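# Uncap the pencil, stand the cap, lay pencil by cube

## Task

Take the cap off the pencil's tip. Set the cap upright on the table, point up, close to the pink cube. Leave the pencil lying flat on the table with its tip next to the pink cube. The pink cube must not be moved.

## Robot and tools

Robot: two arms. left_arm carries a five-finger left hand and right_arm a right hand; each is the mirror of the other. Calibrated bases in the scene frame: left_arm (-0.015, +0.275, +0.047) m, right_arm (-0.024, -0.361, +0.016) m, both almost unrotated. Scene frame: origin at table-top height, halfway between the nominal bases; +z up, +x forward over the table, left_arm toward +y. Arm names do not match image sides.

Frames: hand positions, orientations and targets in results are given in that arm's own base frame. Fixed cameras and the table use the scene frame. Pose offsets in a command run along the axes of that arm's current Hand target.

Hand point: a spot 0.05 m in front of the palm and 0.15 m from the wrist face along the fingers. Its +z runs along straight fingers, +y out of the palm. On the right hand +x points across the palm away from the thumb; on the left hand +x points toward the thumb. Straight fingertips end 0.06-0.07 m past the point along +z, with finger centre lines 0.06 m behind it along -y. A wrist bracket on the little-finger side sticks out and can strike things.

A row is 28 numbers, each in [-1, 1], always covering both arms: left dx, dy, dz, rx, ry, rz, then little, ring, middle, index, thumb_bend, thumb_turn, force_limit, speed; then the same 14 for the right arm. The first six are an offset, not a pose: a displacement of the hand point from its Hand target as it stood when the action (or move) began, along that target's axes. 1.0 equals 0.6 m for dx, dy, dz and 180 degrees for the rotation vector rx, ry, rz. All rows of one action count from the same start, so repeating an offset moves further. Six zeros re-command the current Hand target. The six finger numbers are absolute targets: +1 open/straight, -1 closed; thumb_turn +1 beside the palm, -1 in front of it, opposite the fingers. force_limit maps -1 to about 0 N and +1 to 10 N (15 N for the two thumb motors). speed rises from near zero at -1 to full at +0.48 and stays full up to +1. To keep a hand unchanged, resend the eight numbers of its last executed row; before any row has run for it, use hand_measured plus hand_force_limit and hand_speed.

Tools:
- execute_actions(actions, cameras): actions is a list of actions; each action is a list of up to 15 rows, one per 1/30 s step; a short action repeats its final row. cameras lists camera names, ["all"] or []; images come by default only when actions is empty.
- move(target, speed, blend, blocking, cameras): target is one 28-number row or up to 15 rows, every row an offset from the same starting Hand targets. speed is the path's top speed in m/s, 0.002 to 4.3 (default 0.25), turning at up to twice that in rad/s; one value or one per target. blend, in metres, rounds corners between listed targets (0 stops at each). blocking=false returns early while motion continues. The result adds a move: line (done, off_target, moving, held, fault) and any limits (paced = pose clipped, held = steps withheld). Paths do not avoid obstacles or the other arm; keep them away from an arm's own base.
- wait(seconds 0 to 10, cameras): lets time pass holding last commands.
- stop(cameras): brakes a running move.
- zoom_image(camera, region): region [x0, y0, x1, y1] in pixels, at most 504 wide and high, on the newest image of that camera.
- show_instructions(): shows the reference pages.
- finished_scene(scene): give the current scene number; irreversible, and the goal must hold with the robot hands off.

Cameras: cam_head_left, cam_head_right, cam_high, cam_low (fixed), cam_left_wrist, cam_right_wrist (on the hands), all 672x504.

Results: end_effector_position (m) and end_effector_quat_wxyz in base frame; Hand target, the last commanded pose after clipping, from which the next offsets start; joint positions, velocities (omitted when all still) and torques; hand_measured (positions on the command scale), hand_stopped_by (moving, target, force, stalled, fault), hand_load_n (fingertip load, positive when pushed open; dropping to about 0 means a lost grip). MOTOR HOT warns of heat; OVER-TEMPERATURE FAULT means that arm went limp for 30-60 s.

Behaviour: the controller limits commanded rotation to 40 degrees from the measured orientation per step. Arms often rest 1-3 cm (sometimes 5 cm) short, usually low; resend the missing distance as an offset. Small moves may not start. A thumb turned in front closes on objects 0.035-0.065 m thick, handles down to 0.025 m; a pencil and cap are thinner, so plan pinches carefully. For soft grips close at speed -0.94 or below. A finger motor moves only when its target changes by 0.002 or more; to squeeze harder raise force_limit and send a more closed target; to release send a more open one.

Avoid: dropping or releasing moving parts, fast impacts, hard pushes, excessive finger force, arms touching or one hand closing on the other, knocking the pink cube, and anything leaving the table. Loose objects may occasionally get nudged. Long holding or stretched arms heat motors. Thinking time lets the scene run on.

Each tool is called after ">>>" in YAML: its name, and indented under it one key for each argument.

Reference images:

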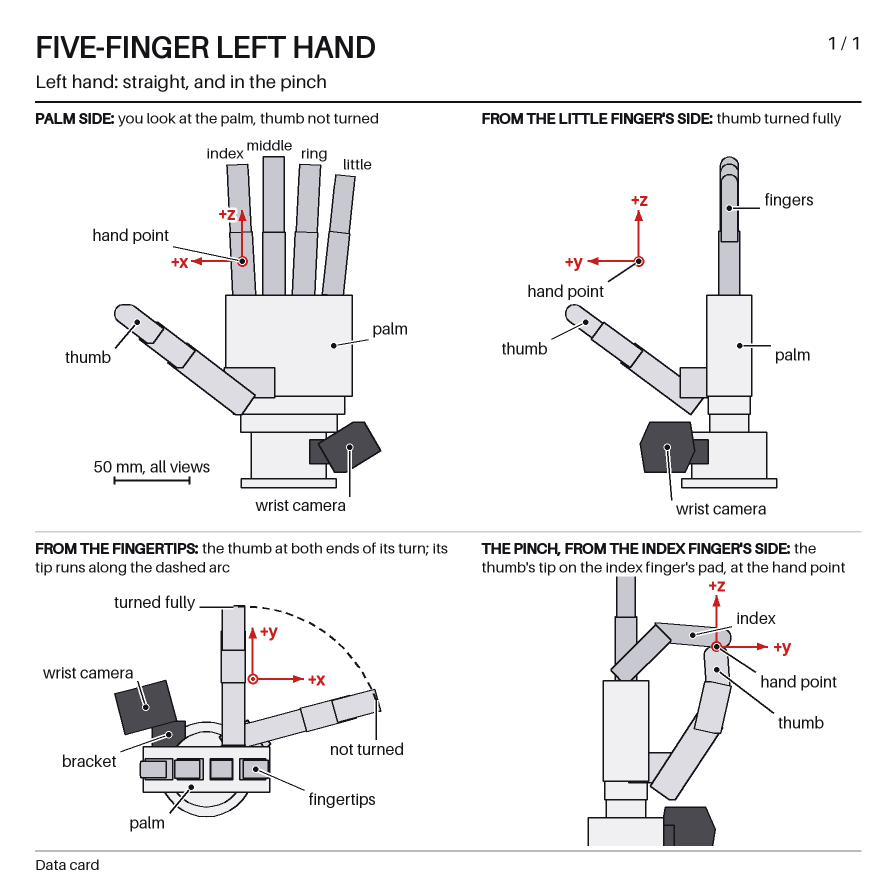

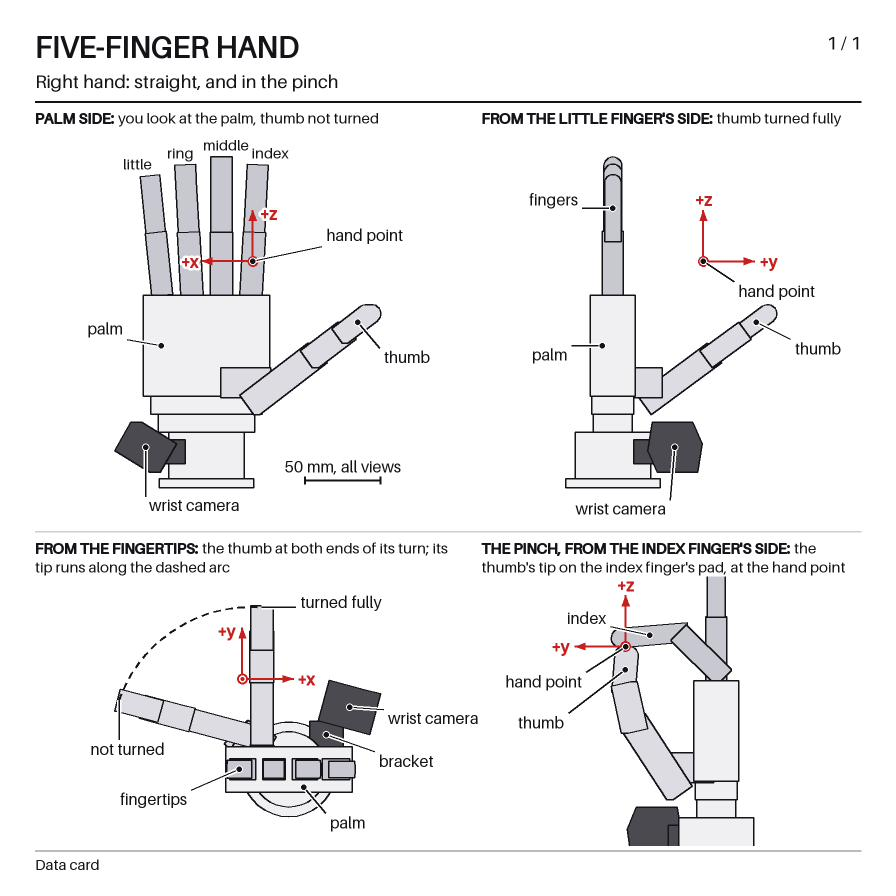

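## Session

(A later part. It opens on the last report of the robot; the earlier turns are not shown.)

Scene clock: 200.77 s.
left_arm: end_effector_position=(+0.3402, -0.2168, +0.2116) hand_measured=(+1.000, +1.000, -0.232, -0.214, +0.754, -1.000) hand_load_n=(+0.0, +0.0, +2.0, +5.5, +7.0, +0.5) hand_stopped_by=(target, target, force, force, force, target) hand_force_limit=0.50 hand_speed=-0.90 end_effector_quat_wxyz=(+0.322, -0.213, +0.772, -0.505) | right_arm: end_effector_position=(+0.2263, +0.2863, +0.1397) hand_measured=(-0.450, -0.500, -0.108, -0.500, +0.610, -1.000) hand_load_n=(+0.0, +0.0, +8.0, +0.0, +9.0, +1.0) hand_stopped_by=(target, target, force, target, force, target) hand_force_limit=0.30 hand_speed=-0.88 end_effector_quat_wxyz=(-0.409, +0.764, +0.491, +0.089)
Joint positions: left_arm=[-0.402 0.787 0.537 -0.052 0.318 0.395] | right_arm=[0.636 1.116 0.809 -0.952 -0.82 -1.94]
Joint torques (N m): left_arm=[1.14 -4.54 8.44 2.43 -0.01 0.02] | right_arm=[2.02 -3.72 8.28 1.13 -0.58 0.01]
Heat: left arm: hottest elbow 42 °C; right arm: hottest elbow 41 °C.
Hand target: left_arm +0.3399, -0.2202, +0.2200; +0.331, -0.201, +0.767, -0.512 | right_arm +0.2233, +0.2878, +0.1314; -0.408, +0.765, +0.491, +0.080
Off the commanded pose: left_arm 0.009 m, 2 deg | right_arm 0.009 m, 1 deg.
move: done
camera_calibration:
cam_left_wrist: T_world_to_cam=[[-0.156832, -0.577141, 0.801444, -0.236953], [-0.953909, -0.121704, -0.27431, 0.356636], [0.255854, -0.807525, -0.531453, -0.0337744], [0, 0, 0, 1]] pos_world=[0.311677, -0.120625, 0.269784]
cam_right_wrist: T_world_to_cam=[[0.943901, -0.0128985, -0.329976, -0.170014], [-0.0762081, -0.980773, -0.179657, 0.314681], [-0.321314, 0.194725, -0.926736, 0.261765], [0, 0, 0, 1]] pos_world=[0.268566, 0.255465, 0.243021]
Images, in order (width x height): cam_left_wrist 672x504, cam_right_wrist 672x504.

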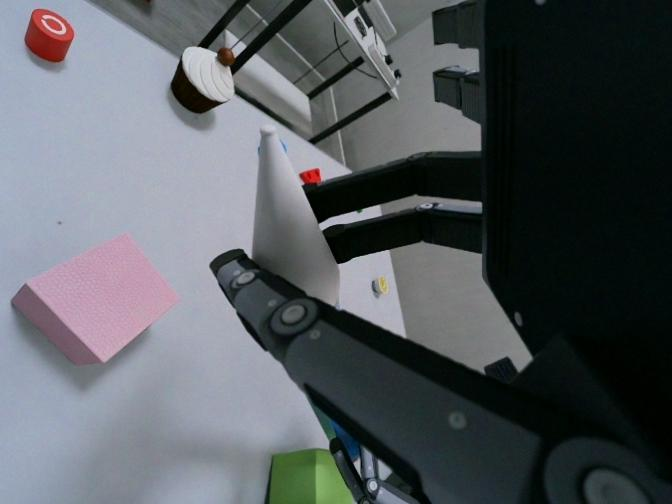

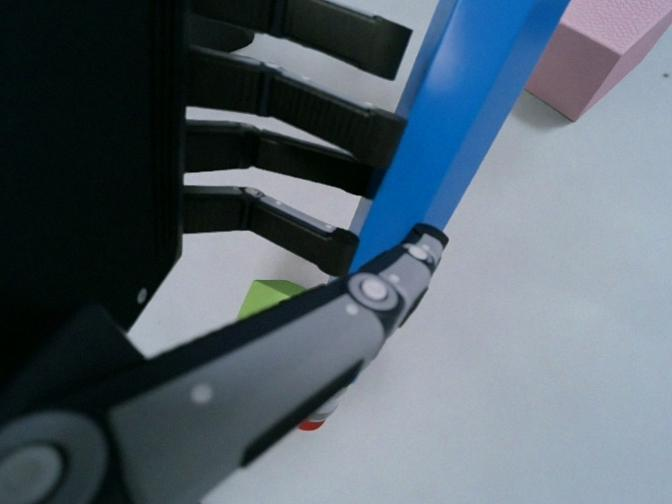

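>>> move:
  target: [0,0,0,0,0,0, 1,1,-0.7,-0.7,0.0,-1,0.5,-0.9, 0,0,0,0,0,0, 0.35,0.35,0.35,0.35,0.95,-1,0.3,-0.4]
  speed: 0.1

>>> move:
  target: [0,0,0,0,0,0, 1,1,-0.7,-0.7,0.0,-1,0.5,-0.9, 0,0.024,0.0,0,0,0, 0.35,0.35,0.35,0.35,0.95,-1,0.3,-0.4]
  speed: 0.1
  cameras: ["cam_right_wrist","cam_left_wrist"]

Scene clock: 203.73 s.
left_arm: end_effector_position=(+0.3400, -0.2170, +0.2128) hand_measured=(+1.000, +1.000, -0.232, -0.214, +0.752, -1.000) hand_load_n=(+0.0, +0.0, +0.0, +0.0, +0.0, +0.0) hand_stopped_by=(target, target, force, force, force, target) hand_force_limit=0.50 hand_speed=-0.90 end_effector_quat_wxyz=(+0.324, -0.211, +0.771, -0.506) | right_arm: end_effector_position=(+0.2261, +0.2862, +0.1393) hand_measured=(+0.350, +0.350, +0.350, +0.350, +0.950, -1.000) hand_load_n=(-0.5, +0.0, +0.0, +0.0, +0.0, +0.0) hand_stopped_by=(target, target, target, target, target, target) hand_force_limit=0.30 hand_speed=-0.40 end_effector_quat_wxyz=(-0.410, +0.764, +0.490, +0.088)
Joint positions: left_arm=[-0.404 0.784 0.537 -0.052 0.316 0.397] | right_arm=[0.636 1.116 0.808 -0.952 -0.821 -1.939]
Joint torques (N m): left_arm=[1.85 -3.84 8.34 2.39 0.06 0.01] | right_arm=[1.67 -3.84 8.17 0.9 -0.57 -0.02]
Heat: left arm: hottest elbow 42 °C; right arm: hottest elbow 41 °C.
Hand target: left_arm +0.3400, -0.2202, +0.2200; +0.331, -0.201, +0.767, -0.512 | right_arm +0.2232, +0.2877, +0.1313; -0.408, +0.766, +0.491, +0.080
Off the commanded pose: left_arm 0.008 m, 2 deg | right_arm 0.008 m, 1 deg.
move: done

Scene clock: 204.77 s.
left_arm: end_effector_position=(+0.3400, -0.2170, +0.2128) hand_measured=(+1.000, +1.000, -0.232, -0.214, +0.752, -1.000) hand_load_n=(+0.0, +0.0, +0.0, +0.0, +0.0, +0.0) hand_stopped_by=(target, target, force, force, force, target) hand_force_limit=0.50 hand_speed=-0.90 end_effector_quat_wxyz=(+0.324, -0.211, +0.771, -0.506) | right_arm: end_effector_position=(+0.2295, +0.2859, +0.1282) hand_measured=(+0.350, +0.350, +0.350, +0.350, +0.950, -1.000) hand_load_n=(+0.0, +0.0, +0.0, +0.0, +0.0, +0.0) hand_stopped_by=(target, target, target, target, target, target) hand_force_limit=0.30 hand_speed=-0.40 end_effector_quat_wxyz=(-0.408, +0.764, +0.493, +0.079)
Joint positions: left_arm=[-0.404 0.784 0.537 -0.052 0.316 0.397] | right_arm=[0.629 1.151 0.808 -0.952 -0.823 -1.967]
Joint torques (N m): left_arm=[1.26 -4.19 8.46 2.4 0.06 0] | right_arm=[-0.15 -3.55 8.68 0.92 -0.81 -0.1]
Heat: left arm: hottest elbow 42 °C; right arm: hottest elbow 41 °C.
Hand target: left_arm +0.3400, -0.2202, +0.2200; +0.331, -0.201, +0.767, -0.512 | right_arm +0.2349, +0.2851, +0.1234; -0.408, +0.765, +0.491, +0.080
Off the commanded pose: left_arm 0.008 m, 2 deg | right_arm 0.007 m, 0 deg.
move: done
camera_calibration:
cam_left_wrist: T_world_to_cam=[[-0.160676, -0.577249, 0.800604, -0.236704], [-0.952628, -0.121522, -0.278805, 0.357315], [0.258231, -0.807475, -0.530378, -0.0341925], [0, 0, 0, 1]] pos_world=[0.311185, -0.120825, 0.270992]
cam_right_wrist: T_world_to_cam=[[0.9403, -0.00584116, -0.340296, -0.176705], [-0.0666505, -0.983653, -0.167283, 0.309509], [-0.333757, 0.179977, -0.925319, 0.259107], [0, 0, 0, 1]] pos_world=[0.273263, 0.256784, 0.231401]
Images, in order (width x height): cam_left_wrist 672x504, cam_right_wrist 672x504.

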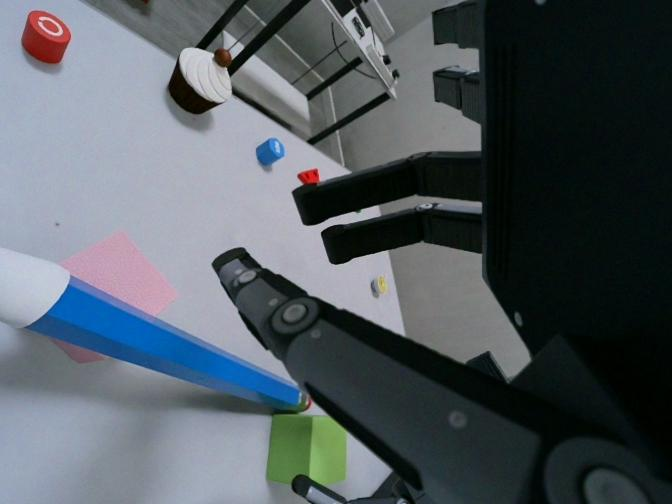

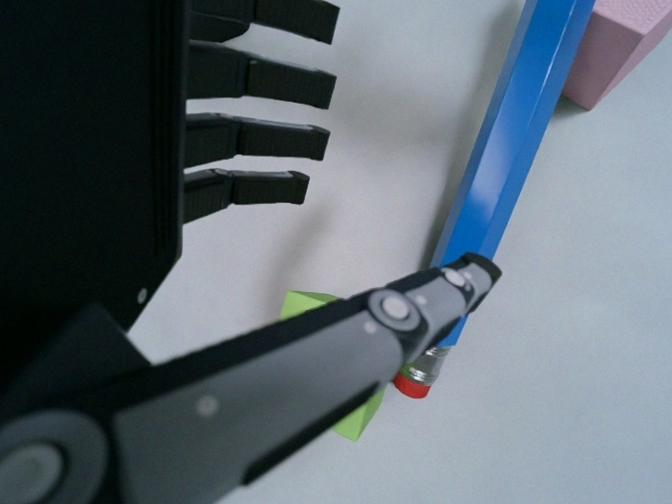

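>>> wait:
  seconds: 0.3
  cameras: ["all"]

>>> zoom_image:
  camera: "cam_low"
  region: [280, 100, 440, 300]

Scene clock: 205.63 s.
left_arm: end_effector_position=(+0.3400, -0.2170, +0.2128) hand_measured=(+1.000, +1.000, -0.232, -0.214, +0.752, -1.000) hand_load_n=(+0.0, +0.0, +0.0, +0.0, +0.0, +0.0) hand_stopped_by=(target, target, force, force, force, target) hand_force_limit=0.50 hand_speed=-0.90 end_effector_quat_wxyz=(+0.324, -0.211, +0.771, -0.506) | right_arm: end_effector_position=(+0.2296, +0.2859, +0.1282) hand_measured=(+0.350, +0.350, +0.350, +0.350, +0.950, -1.000) hand_load_n=(+0.0, +0.0, +0.0, +0.0, -0.5, +0.0) hand_stopped_by=(target, target, target, target, target, target) hand_force_limit=0.30 hand_speed=-0.40 end_effector_quat_wxyz=(-0.408, +0.764, +0.493, +0.079)
Joint positions: left_arm=[-0.404 0.784 0.537 -0.052 0.316 0.397] | right_arm=[0.629 1.151 0.808 -0.952 -0.823 -1.968]
Joint torques (N m): left_arm=[1.2 -4.25 8.46 2.4 0.06 0] | right_arm=[-0.09 -4.01 8.75 0.95 -0.83 -0.06]
Heat: left arm: hottest elbow 42 °C; right arm: hottest elbow 41 °C.
Hand target: left_arm +0.3400, -0.2202, +0.2200; +0.331, -0.201, +0.767, -0.512 | right_arm +0.2349, +0.2851, +0.1234; -0.409, +0.766, +0.491, +0.080
Off the commanded pose: left_arm 0.008 m, 2 deg | right_arm 0.007 m, 0 deg.
wait: 0.30 s; at rest from the start
camera_calibration:
cam_left_wrist: T_world_to_cam=[[-0.160676, -0.577249, 0.800604, -0.236704], [-0.952628, -0.121522, -0.278805, 0.357315], [0.258231, -0.807475, -0.530378, -0.0341925], [0, 0, 0, 1]] pos_world=[0.311185, -0.120825, 0.270992]
cam_right_wrist: T_world_to_cam=[[0.940396, -0.00557309, -0.340035, -0.176859], [-0.0663555, -0.983655, -0.16739, 0.309552], [-0.333544, 0.179976, -0.925395, 0.25905], [0, 0, 0, 1]] pos_world=[0.273263, 0.256884, 0.231401]

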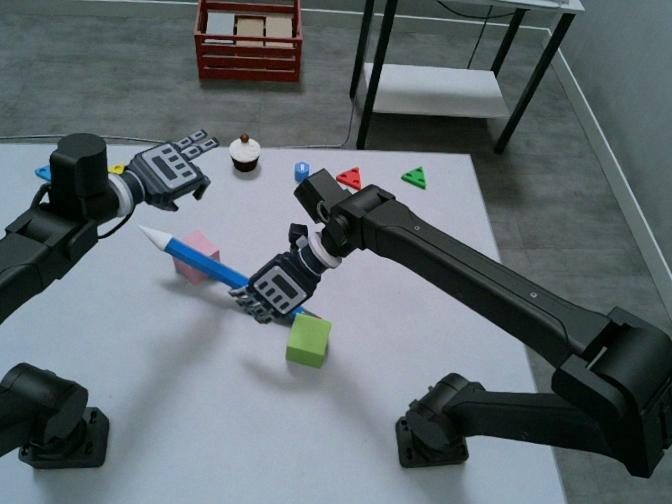

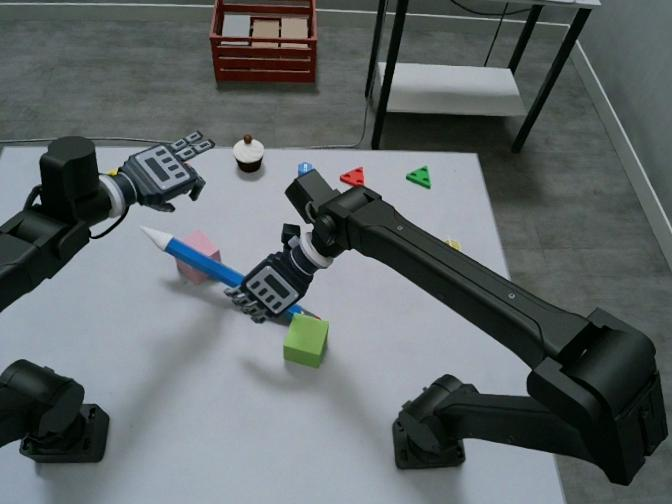

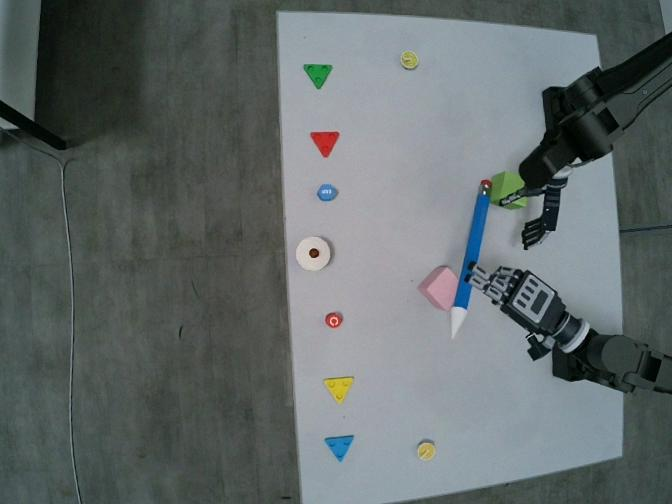

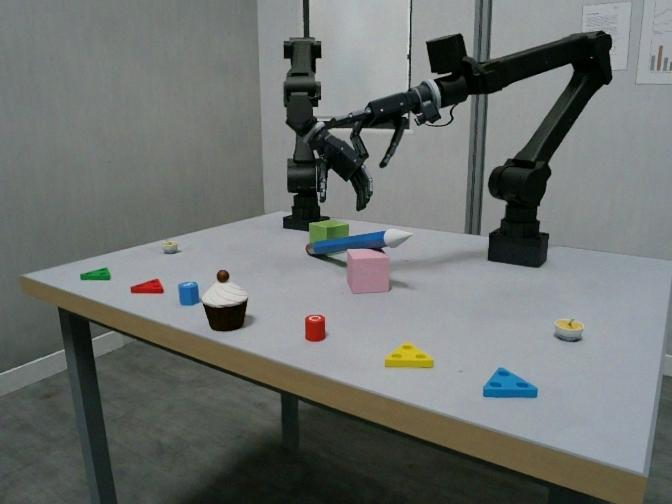

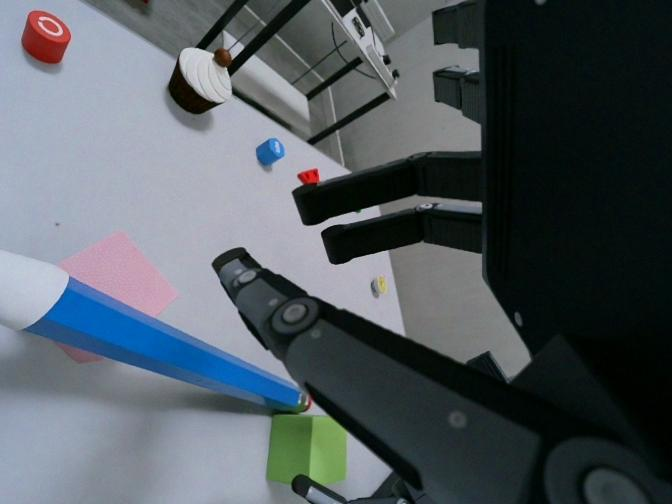

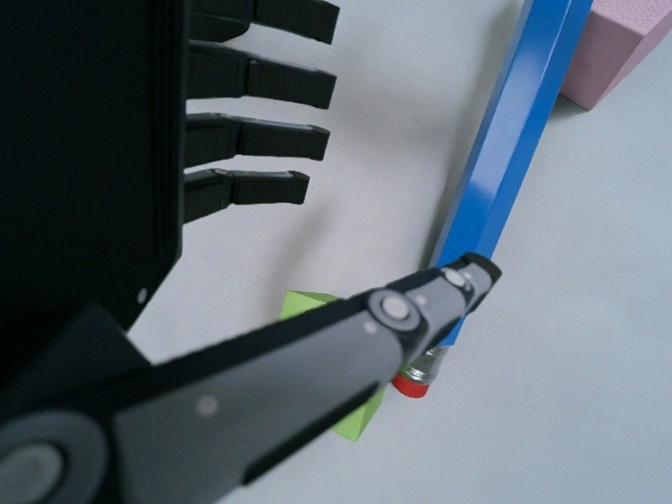

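Scaled by 2.520 from the camera's 672x504 image, which has a finer 960x720 frame.

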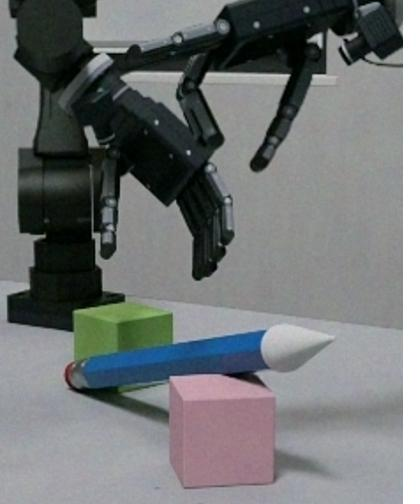

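>>> move:
  target:
    - [0,0,-0.2,0,0,0, 1,1,1,1,1,-1,0.0,-0.4, 0.0785,-0.0823,-0.098,0,0,0, 1,1,1,1,1,-1,0.0,-0.4]
    - [0,0,-0.2,0,0,0, 1,1,1,1,1,-1,0.0,-0.4, 0.0597,0.0323,-0.0262,0.0282,-0.1111,0.009, 1,1,1,1,1,-1,0.0,-0.4]
  speed: 0.2
  blend: 0.01
  cameras: ["cam_right_wrist","cam_head_left","cam_high","cam_low"]

>>> zoom_image:
  camera: "cam_high"
  region: [410, 240, 490, 350]

Scene clock: 223.57 s.
left_arm: end_effector_position=(+0.2546, -0.1453, +0.2488) hand_measured=(+1.000, +1.000, +1.000, +1.000, +1.000, -1.000) hand_load_n=(+0.0, +0.0, -0.5, +0.0, +0.0, +0.0) hand_stopped_by=(target, target, target, target, target, target) hand_force_limit=0.00 hand_speed=-0.40 end_effector_quat_wxyz=(+0.324, -0.203, +0.768, -0.514) | right_arm: end_effector_position=(+0.2617, +0.2821, +0.1312) hand_measured=(+1.000, +1.000, +1.000, +1.000, +1.000, -1.000) hand_load_n=(+0.0, +0.0, +0.0, +0.0, +0.0, +0.0) hand_stopped_by=(target, target, target, target, target, target) hand_force_limit=0.00 hand_speed=-0.40 end_effector_quat_wxyz=(-0.327, +0.800, +0.498, -0.071)
Joint positions: left_arm=[-0.148 0.362 0.516 -0.471 0.578 0.481] | right_arm=[0.644 1.442 1.13 -1.362 -0.676 -2.075]
Joint torques (N m): left_arm=[2.67 -0.44 8.57 1.48 0.2 0.05] | right_arm=[1.73 -7.24 12.16 -0.42 -0.47 -0.07]
Heat: left arm: hottest elbow 42 °C; right arm: hottest elbow 41 °C.
Hand target: left_arm +0.2544, -0.1419, +0.2508; +0.331, -0.201, +0.767, -0.512 | right_arm +0.2733, +0.2949, +0.1418; -0.351, +0.756, +0.546, -0.082
Off the commanded pose: left_arm 0.004 m, 1 deg | right_arm 0.020 m, 8 deg.
joint sent to its limit (right arm) — joint 6 (wrist roll), lower limit. The joint targets are off in orientation, not in position.
move: off_target (right_arm)
camera_calibration:
cam_right_wrist: T_world_to_cam=[[0.880211, -0.0559891, -0.471268, -0.158935], [0.0122056, -0.990017, 0.140416, 0.249182], [-0.474425, -0.129348, -0.870741, 0.390284], [0, 0, 0, 1]] pos_world=[0.322016, 0.288278, 0.229946]
Images, in order (width x height): cam_head_left 672x504, cam_high 672x504, cam_low 672x504, cam_right_wrist 672x504.

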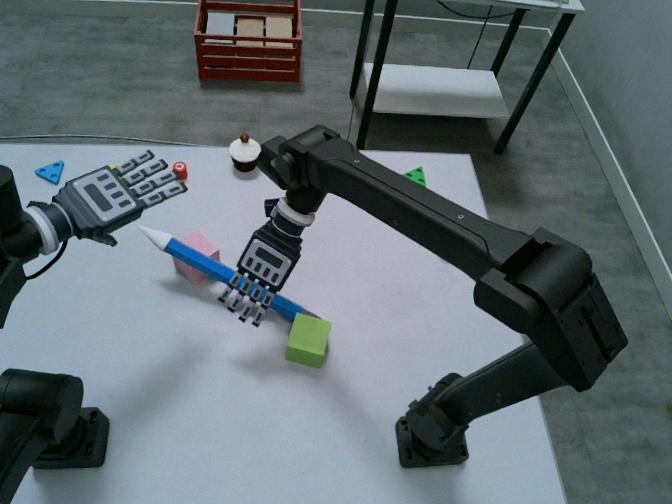

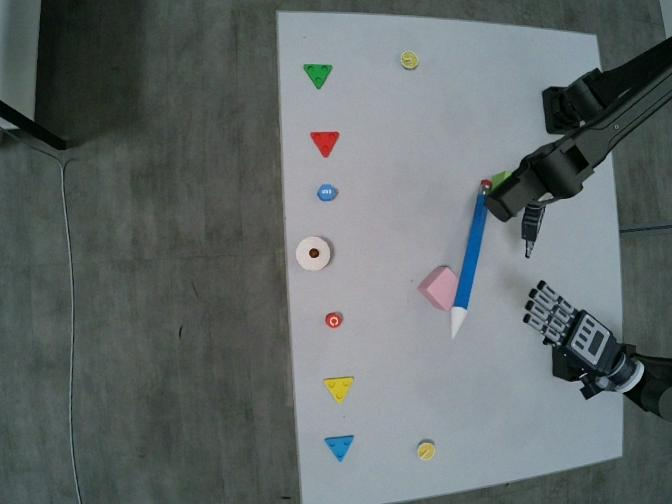

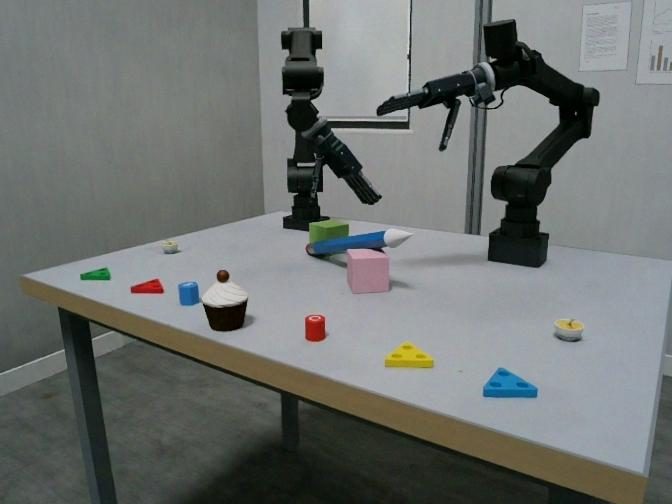

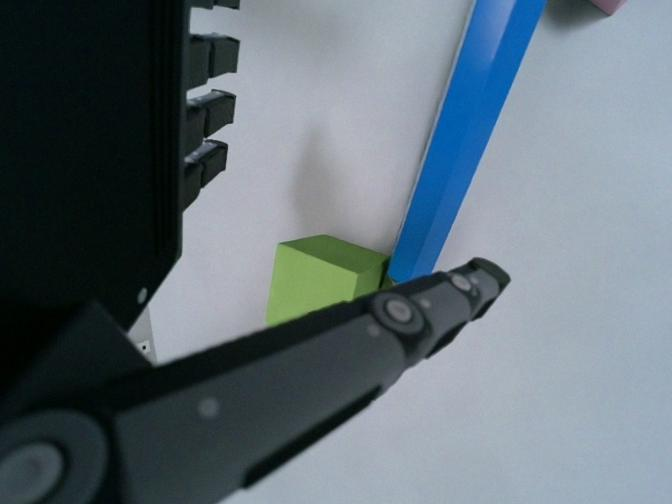

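Scaled by 4.582 from the camera's 672x504 image, which has a finer 960x720 frame.

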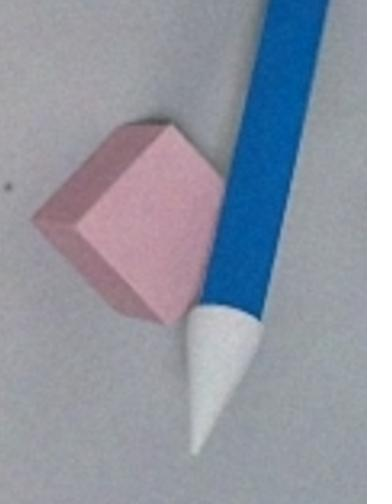

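>>> move:
  target: [0.0335,0.2228,0.1083,-0.1154,-0.1106,-0.0608, 1,1,1,1,1,-1,0.0,-0.4, 0,0,0,0,0,0, 1,1,1,1,1,-1,0.0,-0.4]
  speed: 0.2
  cameras: ["cam_left_wrist","cam_head_left"]

Scene clock: 234.90 s.
left_arm: end_effector_position=(+0.2920, -0.1407, +0.1098) hand_measured=(+1.000, +1.000, +1.000, +1.000, +1.000, -1.000) hand_load_n=(+0.0, +0.0, +0.0, +0.0, +0.0, +0.0) hand_stopped_by=(target, target, target, target, target, target) hand_force_limit=0.00 hand_speed=-0.40 end_effector_quat_wxyz=(+0.370, -0.412, +0.756, -0.350) | right_arm: end_effector_position=(+0.2617, +0.2821, +0.1312) hand_measured=(+1.000, +1.000, +1.000, +1.000, +1.000, -1.000) hand_load_n=(+0.0, +0.0, +0.0, +0.0, +0.0, +0.0) hand_stopped_by=(target, target, target, target, target, target) hand_force_limit=0.00 hand_speed=-0.40 end_effector_quat_wxyz=(-0.327, +0.800, +0.498, -0.071)
Joint positions: left_arm=[-0.53 0.636 0.34 -0.222 -0.237 0.18] | right_arm=[0.644 1.442 1.13 -1.362 -0.676 -2.075]
Joint torques (N m): left_arm=[1.03 -1.14 7.53 2.41 -0.24 -0.21] | right_arm=[1.96 -7.47 12.01 -0.29 -0.47 -0.12]
Heat: left arm: hottest elbow 42 °C; right arm: hottest elbow 45 °C.
Hand target: left_arm +0.2908, -0.1445, +0.1055; +0.366, -0.413, +0.755, -0.353 | right_arm +0.2733, +0.2950, +0.1418; -0.351, +0.756, +0.546, -0.082
Off the commanded pose: left_arm 0.006 m, 1 deg | right_arm 0.020 m, 8 deg.
joint sent to its limit (right arm) — joint 6 (wrist roll), lower limit. The joint targets are off in orientation, not in position.
move: off_target (right_arm)
camera_calibration:
cam_left_wrist: T_world_to_cam=[[0.278534, -0.638178, 0.717738, -0.24566], [-0.838065, -0.526516, -0.142924, 0.186768], [0.469112, -0.561702, -0.681487, -0.0252488], [0, 0, 0, 1]] pos_world=[0.236793, -0.0726208, 0.185806]
Images, in order (width x height): cam_head_left 672x504, cam_left_wrist 672x504.

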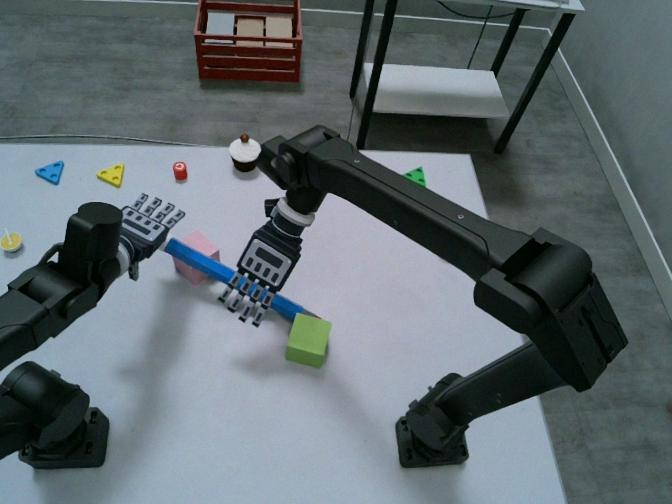

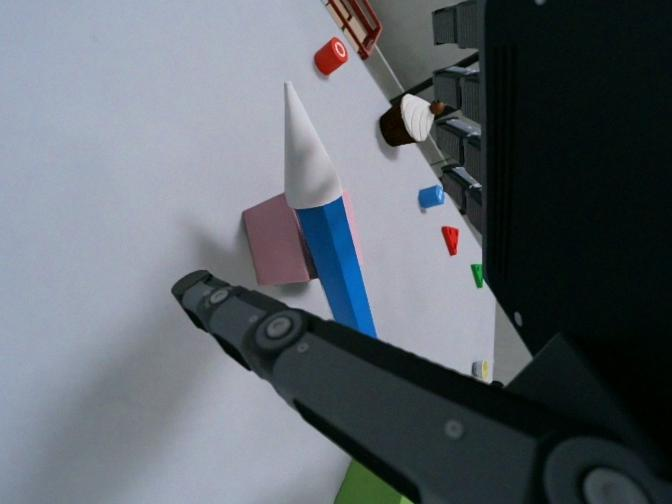

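>>> move:
  target: [-0.008,0.0045,0.085,0,0,0, 1,1,1,1,1,-1,0.0,-0.4, 0,0,0,0,0,0, 1,1,1,1,1,-1,0.0,-0.4]
  speed: 0.15
  cameras: ["cam_left_wrist"]

Scene clock: 238.80 s.
left_arm: end_effector_position=(+0.3285, -0.1524, +0.0770) hand_measured=(+1.000, +1.000, +1.000, +1.000, +1.000, -1.000) hand_load_n=(+0.0, +0.0, +0.0, +0.0, +0.0, +0.0) hand_stopped_by=(target, target, target, target, target, target) hand_force_limit=0.00 hand_speed=-0.40 end_effector_quat_wxyz=(+0.360, -0.415, +0.758, -0.352) | right_arm: end_effector_position=(+0.2617, +0.2821, +0.1312) hand_measured=(+1.000, +1.000, +1.000, +1.000, +1.000, -1.000) hand_load_n=(+0.0, +0.0, +0.0, +0.0, +0.0, +0.0) hand_stopped_by=(target, target, target, target, target, target) hand_force_limit=0.00 hand_speed=-0.40 end_effector_quat_wxyz=(-0.327, +0.800, +0.498, -0.071)
Joint positions: left_arm=[-0.478 0.891 0.34 0.026 -0.178 0.194] | right_arm=[0.644 1.442 1.13 -1.362 -0.676 -2.075]
Joint torques (N m): left_arm=[2.67 -3.02 7.91 2.44 -0.02 0.07] | right_arm=[1.79 -7.12 12.03 -0.44 -0.44 -0.08]
Heat: left arm: hottest elbow 42 °C; right arm: hottest elbow 47 °C.
Hand target: left_arm +0.3348, -0.1509, +0.0799; +0.366, -0.413, +0.755, -0.353 | right_arm +0.2733, +0.2950, +0.1418; -0.351, +0.756, +0.546, -0.082
Off the commanded pose: left_arm 0.007 m, 1 deg | right_arm 0.020 m, 8 deg.
joint sent to its limit (right arm) — joint 6 (wrist roll), lower limit. The joint targets are off in orientation, not in position.
move: off_target (right_arm)
camera_calibration:
cam_left_wrist: T_world_to_cam=[[0.286889, -0.631763, 0.720119, -0.241619], [-0.843077, -0.523455, -0.123354, 0.207089], [0.45488, -0.571727, -0.682798, -0.06805], [0, 0, 0, 1]] pos_world=[0.274864, -0.0831504, 0.153075]
Images, in order (width x height): cam_left_wrist 672x504.

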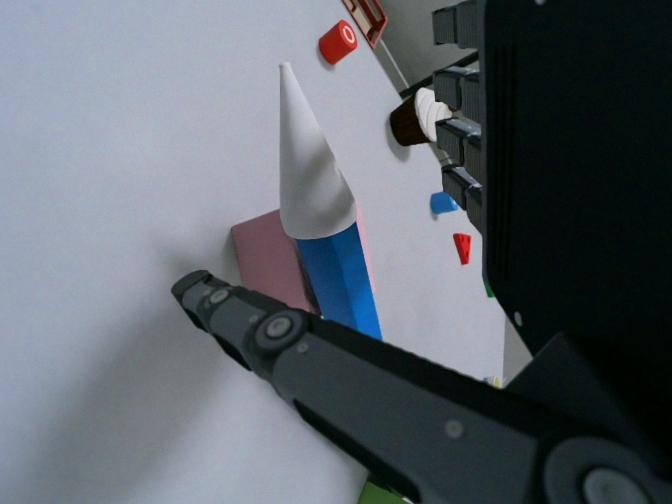

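>>> move:
  target: [-0.0167,-0.002,0.043,0,0,0, 1,1,1,1,1,-1,0.0,-0.4, 0,0,0,0,0,0, 1,1,1,1,1,-1,0.0,-0.4]
  speed: 0.12
  cameras: ["cam_left_wrist"]

Scene clock: 241.57 s.
left_arm: end_effector_position=(+0.3426, -0.1452, +0.0551) hand_measured=(+1.000, +1.000, +1.000, +1.000, +1.000, -1.000) hand_load_n=(+0.0, -0.5, +0.0, +0.0, +0.0, +0.0) hand_stopped_by=(target, target, target, target, target, target) hand_force_limit=0.00 hand_speed=-0.40 end_effector_quat_wxyz=(+0.353, -0.418, +0.764, -0.342) | right_arm: end_effector_position=(+0.2617, +0.2821, +0.1312) hand_measured=(+1.000, +1.000, +1.000, +1.000, +1.000, -1.000) hand_load_n=(+0.0, +0.0, +0.0, -0.5, +0.0, +0.0) hand_stopped_by=(target, target, target, target, target, target) hand_force_limit=0.00 hand_speed=-0.40 end_effector_quat_wxyz=(-0.327, +0.800, +0.498, -0.071)
Joint positions: left_arm=[-0.423 1.004 0.34 0.116 -0.131 0.221] | right_arm=[0.644 1.442 1.13 -1.362 -0.676 -2.075]
Joint torques (N m): left_arm=[2.67 -4.54 9.55 2.48 0 -0.05] | right_arm=[1.73 -7.36 12.04 -0.35 -0.49 -0.07]
Heat: left arm: hottest elbow 41 °C; right arm: hottest elbow 47 °C.
Hand target: left_arm +0.3609, -0.1485, +0.0710; +0.366, -0.413, +0.755, -0.353 | right_arm +0.2733, +0.2950, +0.1418; -0.351, +0.756, +0.546, -0.082
Off the commanded pose: left_arm 0.025 m, 2 deg | right_arm 0.020 m, 8 deg.
joint sent to its limit (right arm) — joint 6 (wrist roll), lower limit. The joint targets are off in orientation, not in position.
move: off_target (left_arm, right_arm)
camera_calibration:
cam_left_wrist: T_world_to_cam=[[0.30492, -0.63957, 0.705673, -0.231778], [-0.845963, -0.522236, -0.107777, 0.220308], [0.437459, -0.56411, -0.700293, -0.0771876], [0, 0, 0, 1]] pos_world=[0.290813, -0.076728, 0.13325]
Images, in order (width x height): cam_left_wrist 672x504.

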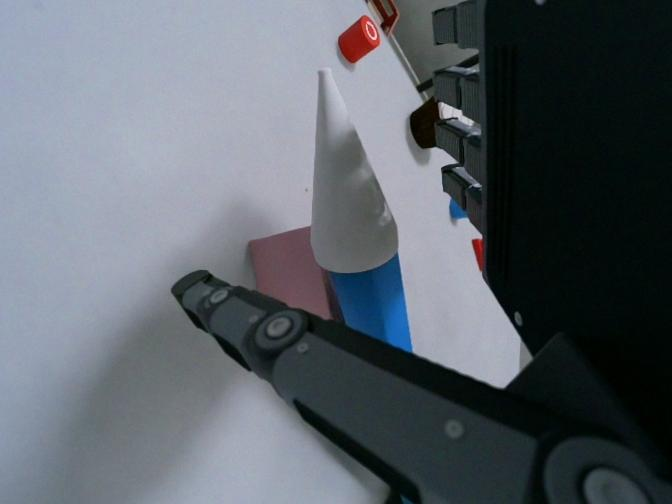

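>>> move:
  target:
    - [-0.0213,-0.0683,-0.038,0,0,0, 1,1,1,1,1,-1,0.0,-0.4, 0,0,0,0,0,0, 1,1,1,1,1,-1,0.0,-0.4]
    - [0.0013,0.0022,0.0025,0,0,0, 1,1,1,1,1,-1,0.0,-0.4, 0,0,0,0,0,0, 1,1,1,1,1,-1,0.0,-0.4]
  speed: 0.12
  cameras: ["cam_left_wrist"]

Scene clock: 244.93 s.
left_arm: end_effector_position=(+0.3610, -0.1534, +0.0745) hand_measured=(+1.000, +1.000, +1.000, +1.000, +1.000, -1.000) hand_load_n=(+0.0, +0.0, +0.0, -0.5, +0.0, +0.0) hand_stopped_by=(target, target, target, target, target, target) hand_force_limit=0.00 hand_speed=-0.40 end_effector_quat_wxyz=(+0.364, -0.414, +0.754, -0.357) | right_arm: end_effector_position=(+0.2617, +0.2821, +0.1312) hand_measured=(+1.000, +1.000, +1.000, +1.000, +1.000, -1.000) hand_load_n=(+0.0, +0.0, +0.0, +0.0, +0.0, +0.0) hand_stopped_by=(target, target, target, target, target, target) hand_force_limit=0.00 hand_speed=-0.40 end_effector_quat_wxyz=(-0.327, +0.800, +0.498, -0.071)
Joint positions: left_arm=[-0.423 1.019 0.383 0.131 -0.131 0.221] | right_arm=[0.644 1.442 1.13 -1.362 -0.676 -2.075]
Joint torques (N m): left_arm=[2.61 -4.07 6.48 2.4 -0.01 0.03] | right_arm=[1.61 -7.71 12.12 -0.34 -0.49 -0.05]
Heat: left arm: hottest elbow 41 °C; right arm: hottest elbow 48 °C.
Hand target: left_arm +0.3614, -0.1490, +0.0689; +0.366, -0.413, +0.755, -0.353 | right_arm +0.2733, +0.2950, +0.1418; -0.351, +0.756, +0.546, -0.082
Off the commanded pose: left_arm 0.007 m, 1 deg | right_arm 0.020 m, 8 deg.
joint sent to its limit (right arm) — joint 6 (wrist roll), lower limit. The joint targets are off in orientation, not in position.
move: off_target (right_arm)
camera_calibration:
cam_left_wrist: T_world_to_cam=[[0.276544, -0.627185, 0.728122, -0.24595], [-0.841341, -0.524153, -0.131947, 0.233556], [0.464403, -0.57611, -0.672628, -0.0899585], [0, 0, 0, 1]] pos_world=[0.306293, -0.0836635, 0.14939]
Images, in order (width x height): cam_left_wrist 672x504.

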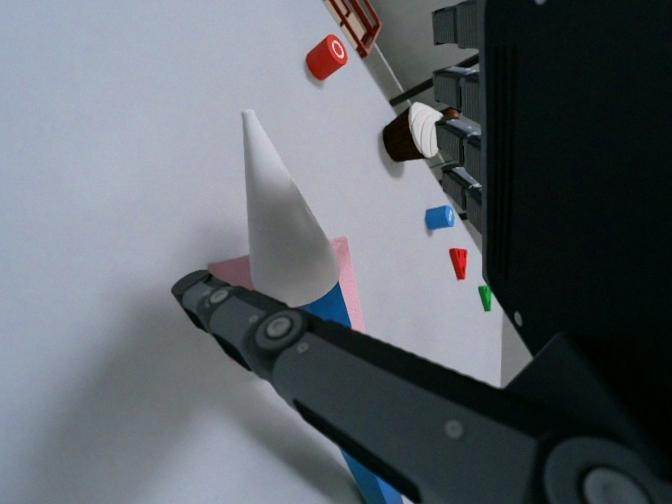

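>>> move:
  target: [0,0,0,0,0,0, 1,1,-0.1,-0.1,0.85,-1,-0.6,-0.5, 0,0,0,0,0,0, 1,1,1,1,1,-1,0.0,-0.4]
  speed: 0.12

>>> move:
  target: [0,0,0,0,0,0, 1,1,-0.5,-0.5,0.3,-1,-0.5,-0.8, 0,0,0,0,0,0, 1,1,1,1,1,-1,0.0,-0.4]
  speed: 0.12
  cameras: ["cam_left_wrist"]

Scene clock: 247.37 s.
left_arm: end_effector_position=(+0.3612, -0.1535, +0.0748) hand_measured=(+1.000, +1.000, -0.100, -0.100, +0.850, -1.000) hand_load_n=(+0.0, +0.0, +0.0, +0.0, +0.0, +0.5) hand_stopped_by=(target, target, target, target, target, target) hand_force_limit=-0.60 hand_speed=-0.50 end_effector_quat_wxyz=(+0.365, -0.413, +0.754, -0.358) | right_arm: end_effector_position=(+0.2617, +0.2821, +0.1312) hand_measured=(+1.000, +1.000, +1.000, +1.000, +1.000, -1.000) hand_load_n=(+0.0, +0.0, +0.0, +0.0, +0.0, +0.0) hand_stopped_by=(target, target, target, target, target, target) hand_force_limit=0.00 hand_speed=-0.40 end_effector_quat_wxyz=(-0.327, +0.800, +0.498, -0.071)
Joint positions: left_arm=[-0.423 1.019 0.383 0.132 -0.131 0.222] | right_arm=[0.644 1.442 1.13 -1.362 -0.676 -2.075]
Joint torques (N m): left_arm=[2.55 -4.07 6.48 2.33 -0.01 0.03] | right_arm=[1.85 -7.3 12.03 -0.39 -0.48 -0.08]
Heat: left arm: hottest elbow 41 °C; right arm: hottest elbow 49 °C.
Hand target: left_arm +0.3614, -0.1490, +0.0690; +0.366, -0.413, +0.755, -0.353 | right_arm +0.2733, +0.2950, +0.1418; -0.351, +0.756, +0.546, -0.082
Off the commanded pose: left_arm 0.007 m, 1 deg | right_arm 0.020 m, 8 deg.
joint sent to its limit (right arm) — joint 6 (wrist roll), lower limit. The joint targets are off in orientation, not in position.
move: off_target (right_arm)

Scene clock: 247.90 s.
left_arm: end_effector_position=(+0.3612, -0.1535, +0.0747) hand_measured=(+1.000, +1.000, -0.226, -0.246, +0.778, -1.000) hand_load_n=(+0.5, +0.0, +2.0, +3.0, +5.5, +0.0) hand_stopped_by=(target, target, force, force, force, target) hand_force_limit=-0.50 hand_speed=-0.80 end_effector_quat_wxyz=(+0.365, -0.414, +0.754, -0.358) | right_arm: end_effector_position=(+0.2617, +0.2821, +0.1312) hand_measured=(+1.000, +1.000, +1.000, +1.000, +1.000, -1.000) hand_load_n=(+0.0, +0.0, +0.0, +0.0, +0.0, +0.0) hand_stopped_by=(target, target, target, target, target, target) hand_force_limit=0.00 hand_speed=-0.40 end_effector_quat_wxyz=(-0.327, +0.800, +0.498, -0.071)
Joint positions: left_arm=[-0.423 1.019 0.383 0.132 -0.131 0.222] | right_arm=[0.644 1.442 1.13 -1.362 -0.676 -2.075]
Joint torques (N m): left_arm=[2.61 -4.13 6.53 2.33 -0.02 0.03] | right_arm=[1.79 -6.95 12.04 -0.38 -0.47 -0.1]
Heat: left arm: hottest elbow 41 °C; right arm: hottest elbow 49 °C.
Hand target: left_arm +0.3614, -0.1490, +0.0690; +0.366, -0.413, +0.755, -0.353 | right_arm +0.2733, +0.2950, +0.1418; -0.351, +0.756, +0.546, -0.082
Off the commanded pose: left_arm 0.007 m, 1 deg | right_arm 0.020 m, 8 deg.
joint sent to its limit (right arm) — joint 6 (wrist roll), lower limit. The joint targets are off in orientation, not in position.
move: off_target (right_arm)
camera_calibration:
cam_left_wrist: T_world_to_cam=[[0.275588, -0.627124, 0.728537, -0.245817], [-0.841279, -0.524025, -0.132843, 0.233781], [0.465081, -0.576293, -0.672001, -0.0902548], [0, 0, 0, 1]] pos_world=[0.306395, -0.083664, 0.149492]
Images, in order (width x height): cam_left_wrist 672x504.

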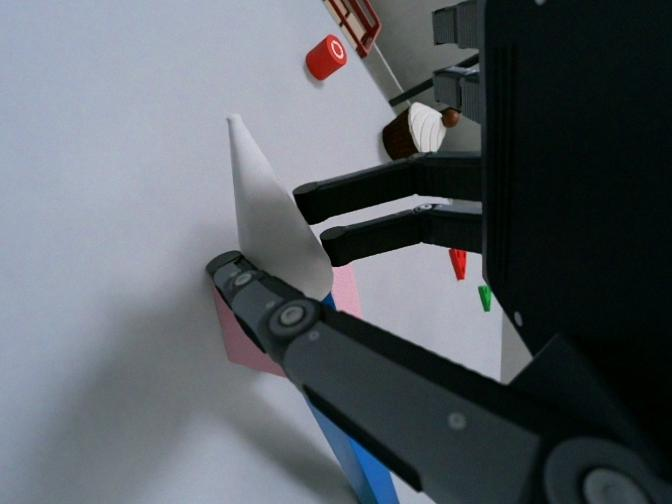

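>>> move:
  target: [0,0,0,0,0,0, 1,1,-0.7,-0.7,0.0,-1,0.5,-0.9, 0,0,0,0,0,0, 1,1,1,1,1,-1,0.0,-0.4]
  speed: 0.1

>>> move:
  target: [-0.0025,-0.0883,-0.0462,0,-0.0189,0.0328, 1,1,-0.7,-0.7,0.0,-1,0.5,-0.9, 0,-0.06,-0.07,0,0.0,0.0, 1,1,1,1,1,-1,0.0,-0.4]
  speed: 0.1
  cameras: ["cam_left_wrist","cam_low","cam_head_left"]

Scene clock: 253.63 s.
left_arm: end_effector_position=(+0.3612, -0.1535, +0.0745) hand_measured=(+1.000, +1.000, -0.262, -0.280, +0.776, -1.000) hand_load_n=(+0.0, +0.0, +8.0, +7.5, +17.0, +0.5) hand_stopped_by=(target, target, force, force, force, target) hand_force_limit=0.50 hand_speed=-0.90 end_effector_quat_wxyz=(+0.365, -0.414, +0.754, -0.357) | right_arm: end_effector_position=(+0.2617, +0.2821, +0.1312) hand_measured=(+1.000, +1.000, +1.000, +1.000, +1.000, -1.000) hand_load_n=(+0.0, +0.0, +0.0, +0.0, +0.0, +0.0) hand_stopped_by=(target, target, target, target, target, target) hand_force_limit=0.00 hand_speed=-0.40 end_effector_quat_wxyz=(-0.327, +0.800, +0.498, -0.071)
Joint positions: left_arm=[-0.423 1.02 0.383 0.132 -0.131 0.222] | right_arm=[0.644 1.442 1.13 -1.362 -0.676 -2.075]
Joint torques (N m): left_arm=[2.55 -4.13 6.46 2.35 -0.01 0.03] | right_arm=[1.67 -7.24 12.08 -0.47 -0.47 -0.07]
Heat: left arm: hottest elbow 41 °C; right arm: hottest elbow 50 °C.
Hand target: left_arm +0.3614, -0.1490, +0.0690; +0.366, -0.413, +0.755, -0.353 | right_arm +0.2733, +0.2950, +0.1418; -0.351, +0.756, +0.546, -0.082
Off the commanded pose: left_arm 0.007 m, 1 deg | right_arm 0.020 m, 8 deg.
joint sent to its limit (right arm) — joint 6 (wrist roll), lower limit. The joint targets are off in orientation, not in position.
move: off_target (right_arm)

Scene clock: 254.93 s.
left_arm: end_effector_position=(+0.3407, -0.1514, +0.0941) hand_measured=(+1.000, +1.000, -0.262, -0.280, +0.776, -1.000) hand_load_n=(+0.0, +0.0, +3.0, +10.5, +14.5, +1.5) hand_stopped_by=(target, target, force, force, force, target) hand_force_limit=0.50 hand_speed=-0.90 end_effector_quat_wxyz=(+0.389, -0.397, +0.774, -0.303) | right_arm: end_effector_position=(+0.2540, +0.2739, +0.1761) hand_measured=(+1.000, +1.000, +1.000, +1.000, +1.000, -1.000) hand_load_n=(+0.0, +0.0, +0.0, +0.0, +0.0, +0.0) hand_stopped_by=(target, target, target, target, target, target) hand_force_limit=0.00 hand_speed=-0.40 end_effector_quat_wxyz=(-0.321, +0.803, +0.495, -0.082)
Joint positions: left_arm=[-0.529 0.921 0.426 -0.072 -0.291 0.254] | right_arm=[0.644 1.4 1.209 -1.506 -0.666 -2.075]
Joint torques (N m): left_arm=[1.14 -5.07 11.78 1.46 -0.37 0.16] | right_arm=[0.67 -8.47 12.27 -0.25 -0.44 -0.08]
Heat: left arm: hottest elbow 41 °C; right arm: hottest elbow 50 °C.
Hand target: left_arm +0.3579, -0.1629, +0.1270; +0.406, -0.384, +0.764, -0.321 | right_arm +0.2670, +0.2820, +0.1953; -0.351, +0.756, +0.546, -0.082
Off the commanded pose: left_arm 0.039 m, 3 deg | right_arm 0.025 m, 9 deg.
joint sent to its limit (right arm) — joint 6 (wrist roll), lower limit. The joint targets are off in orientation, not in position.
move: off_target (left_arm, right_arm)
camera_calibration:
cam_left_wrist: T_world_to_cam=[[0.294458, -0.710475, 0.639155, -0.263654], [-0.834892, -0.516688, -0.189709, 0.224567], [0.465027, -0.477764, -0.745313, -0.0445858], [0, 0, 0, 1]] pos_world=[0.285858, -0.09259, 0.177887]
Images, in order (width x height): cam_head_left 672x504, cam_low 672x504, cam_left_wrist 672x504.

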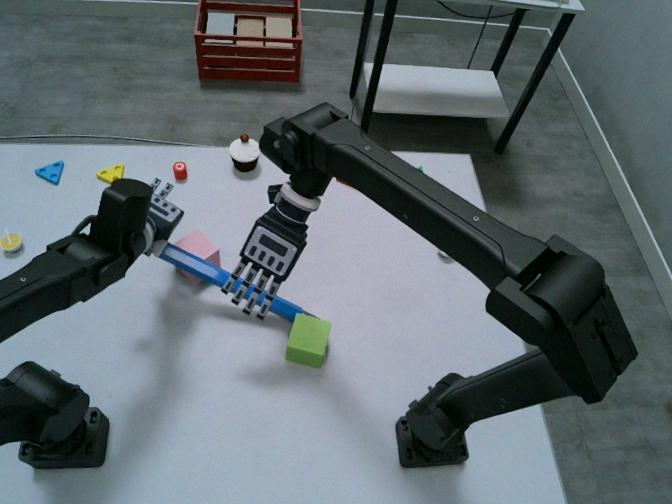

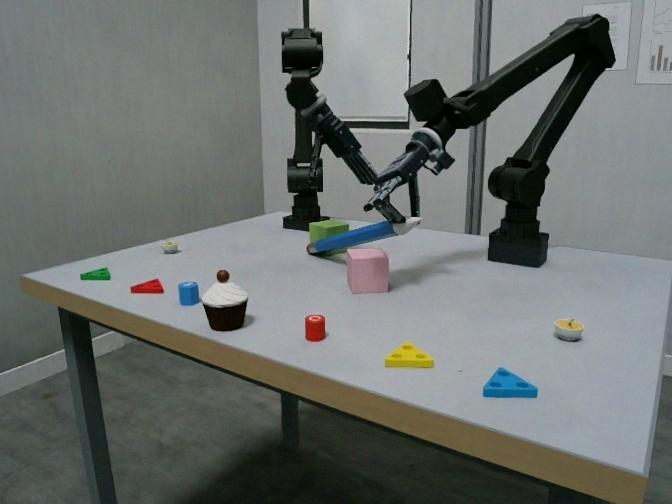

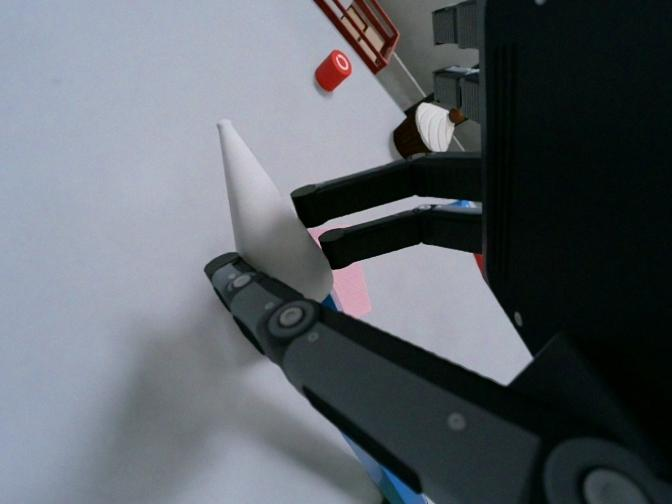

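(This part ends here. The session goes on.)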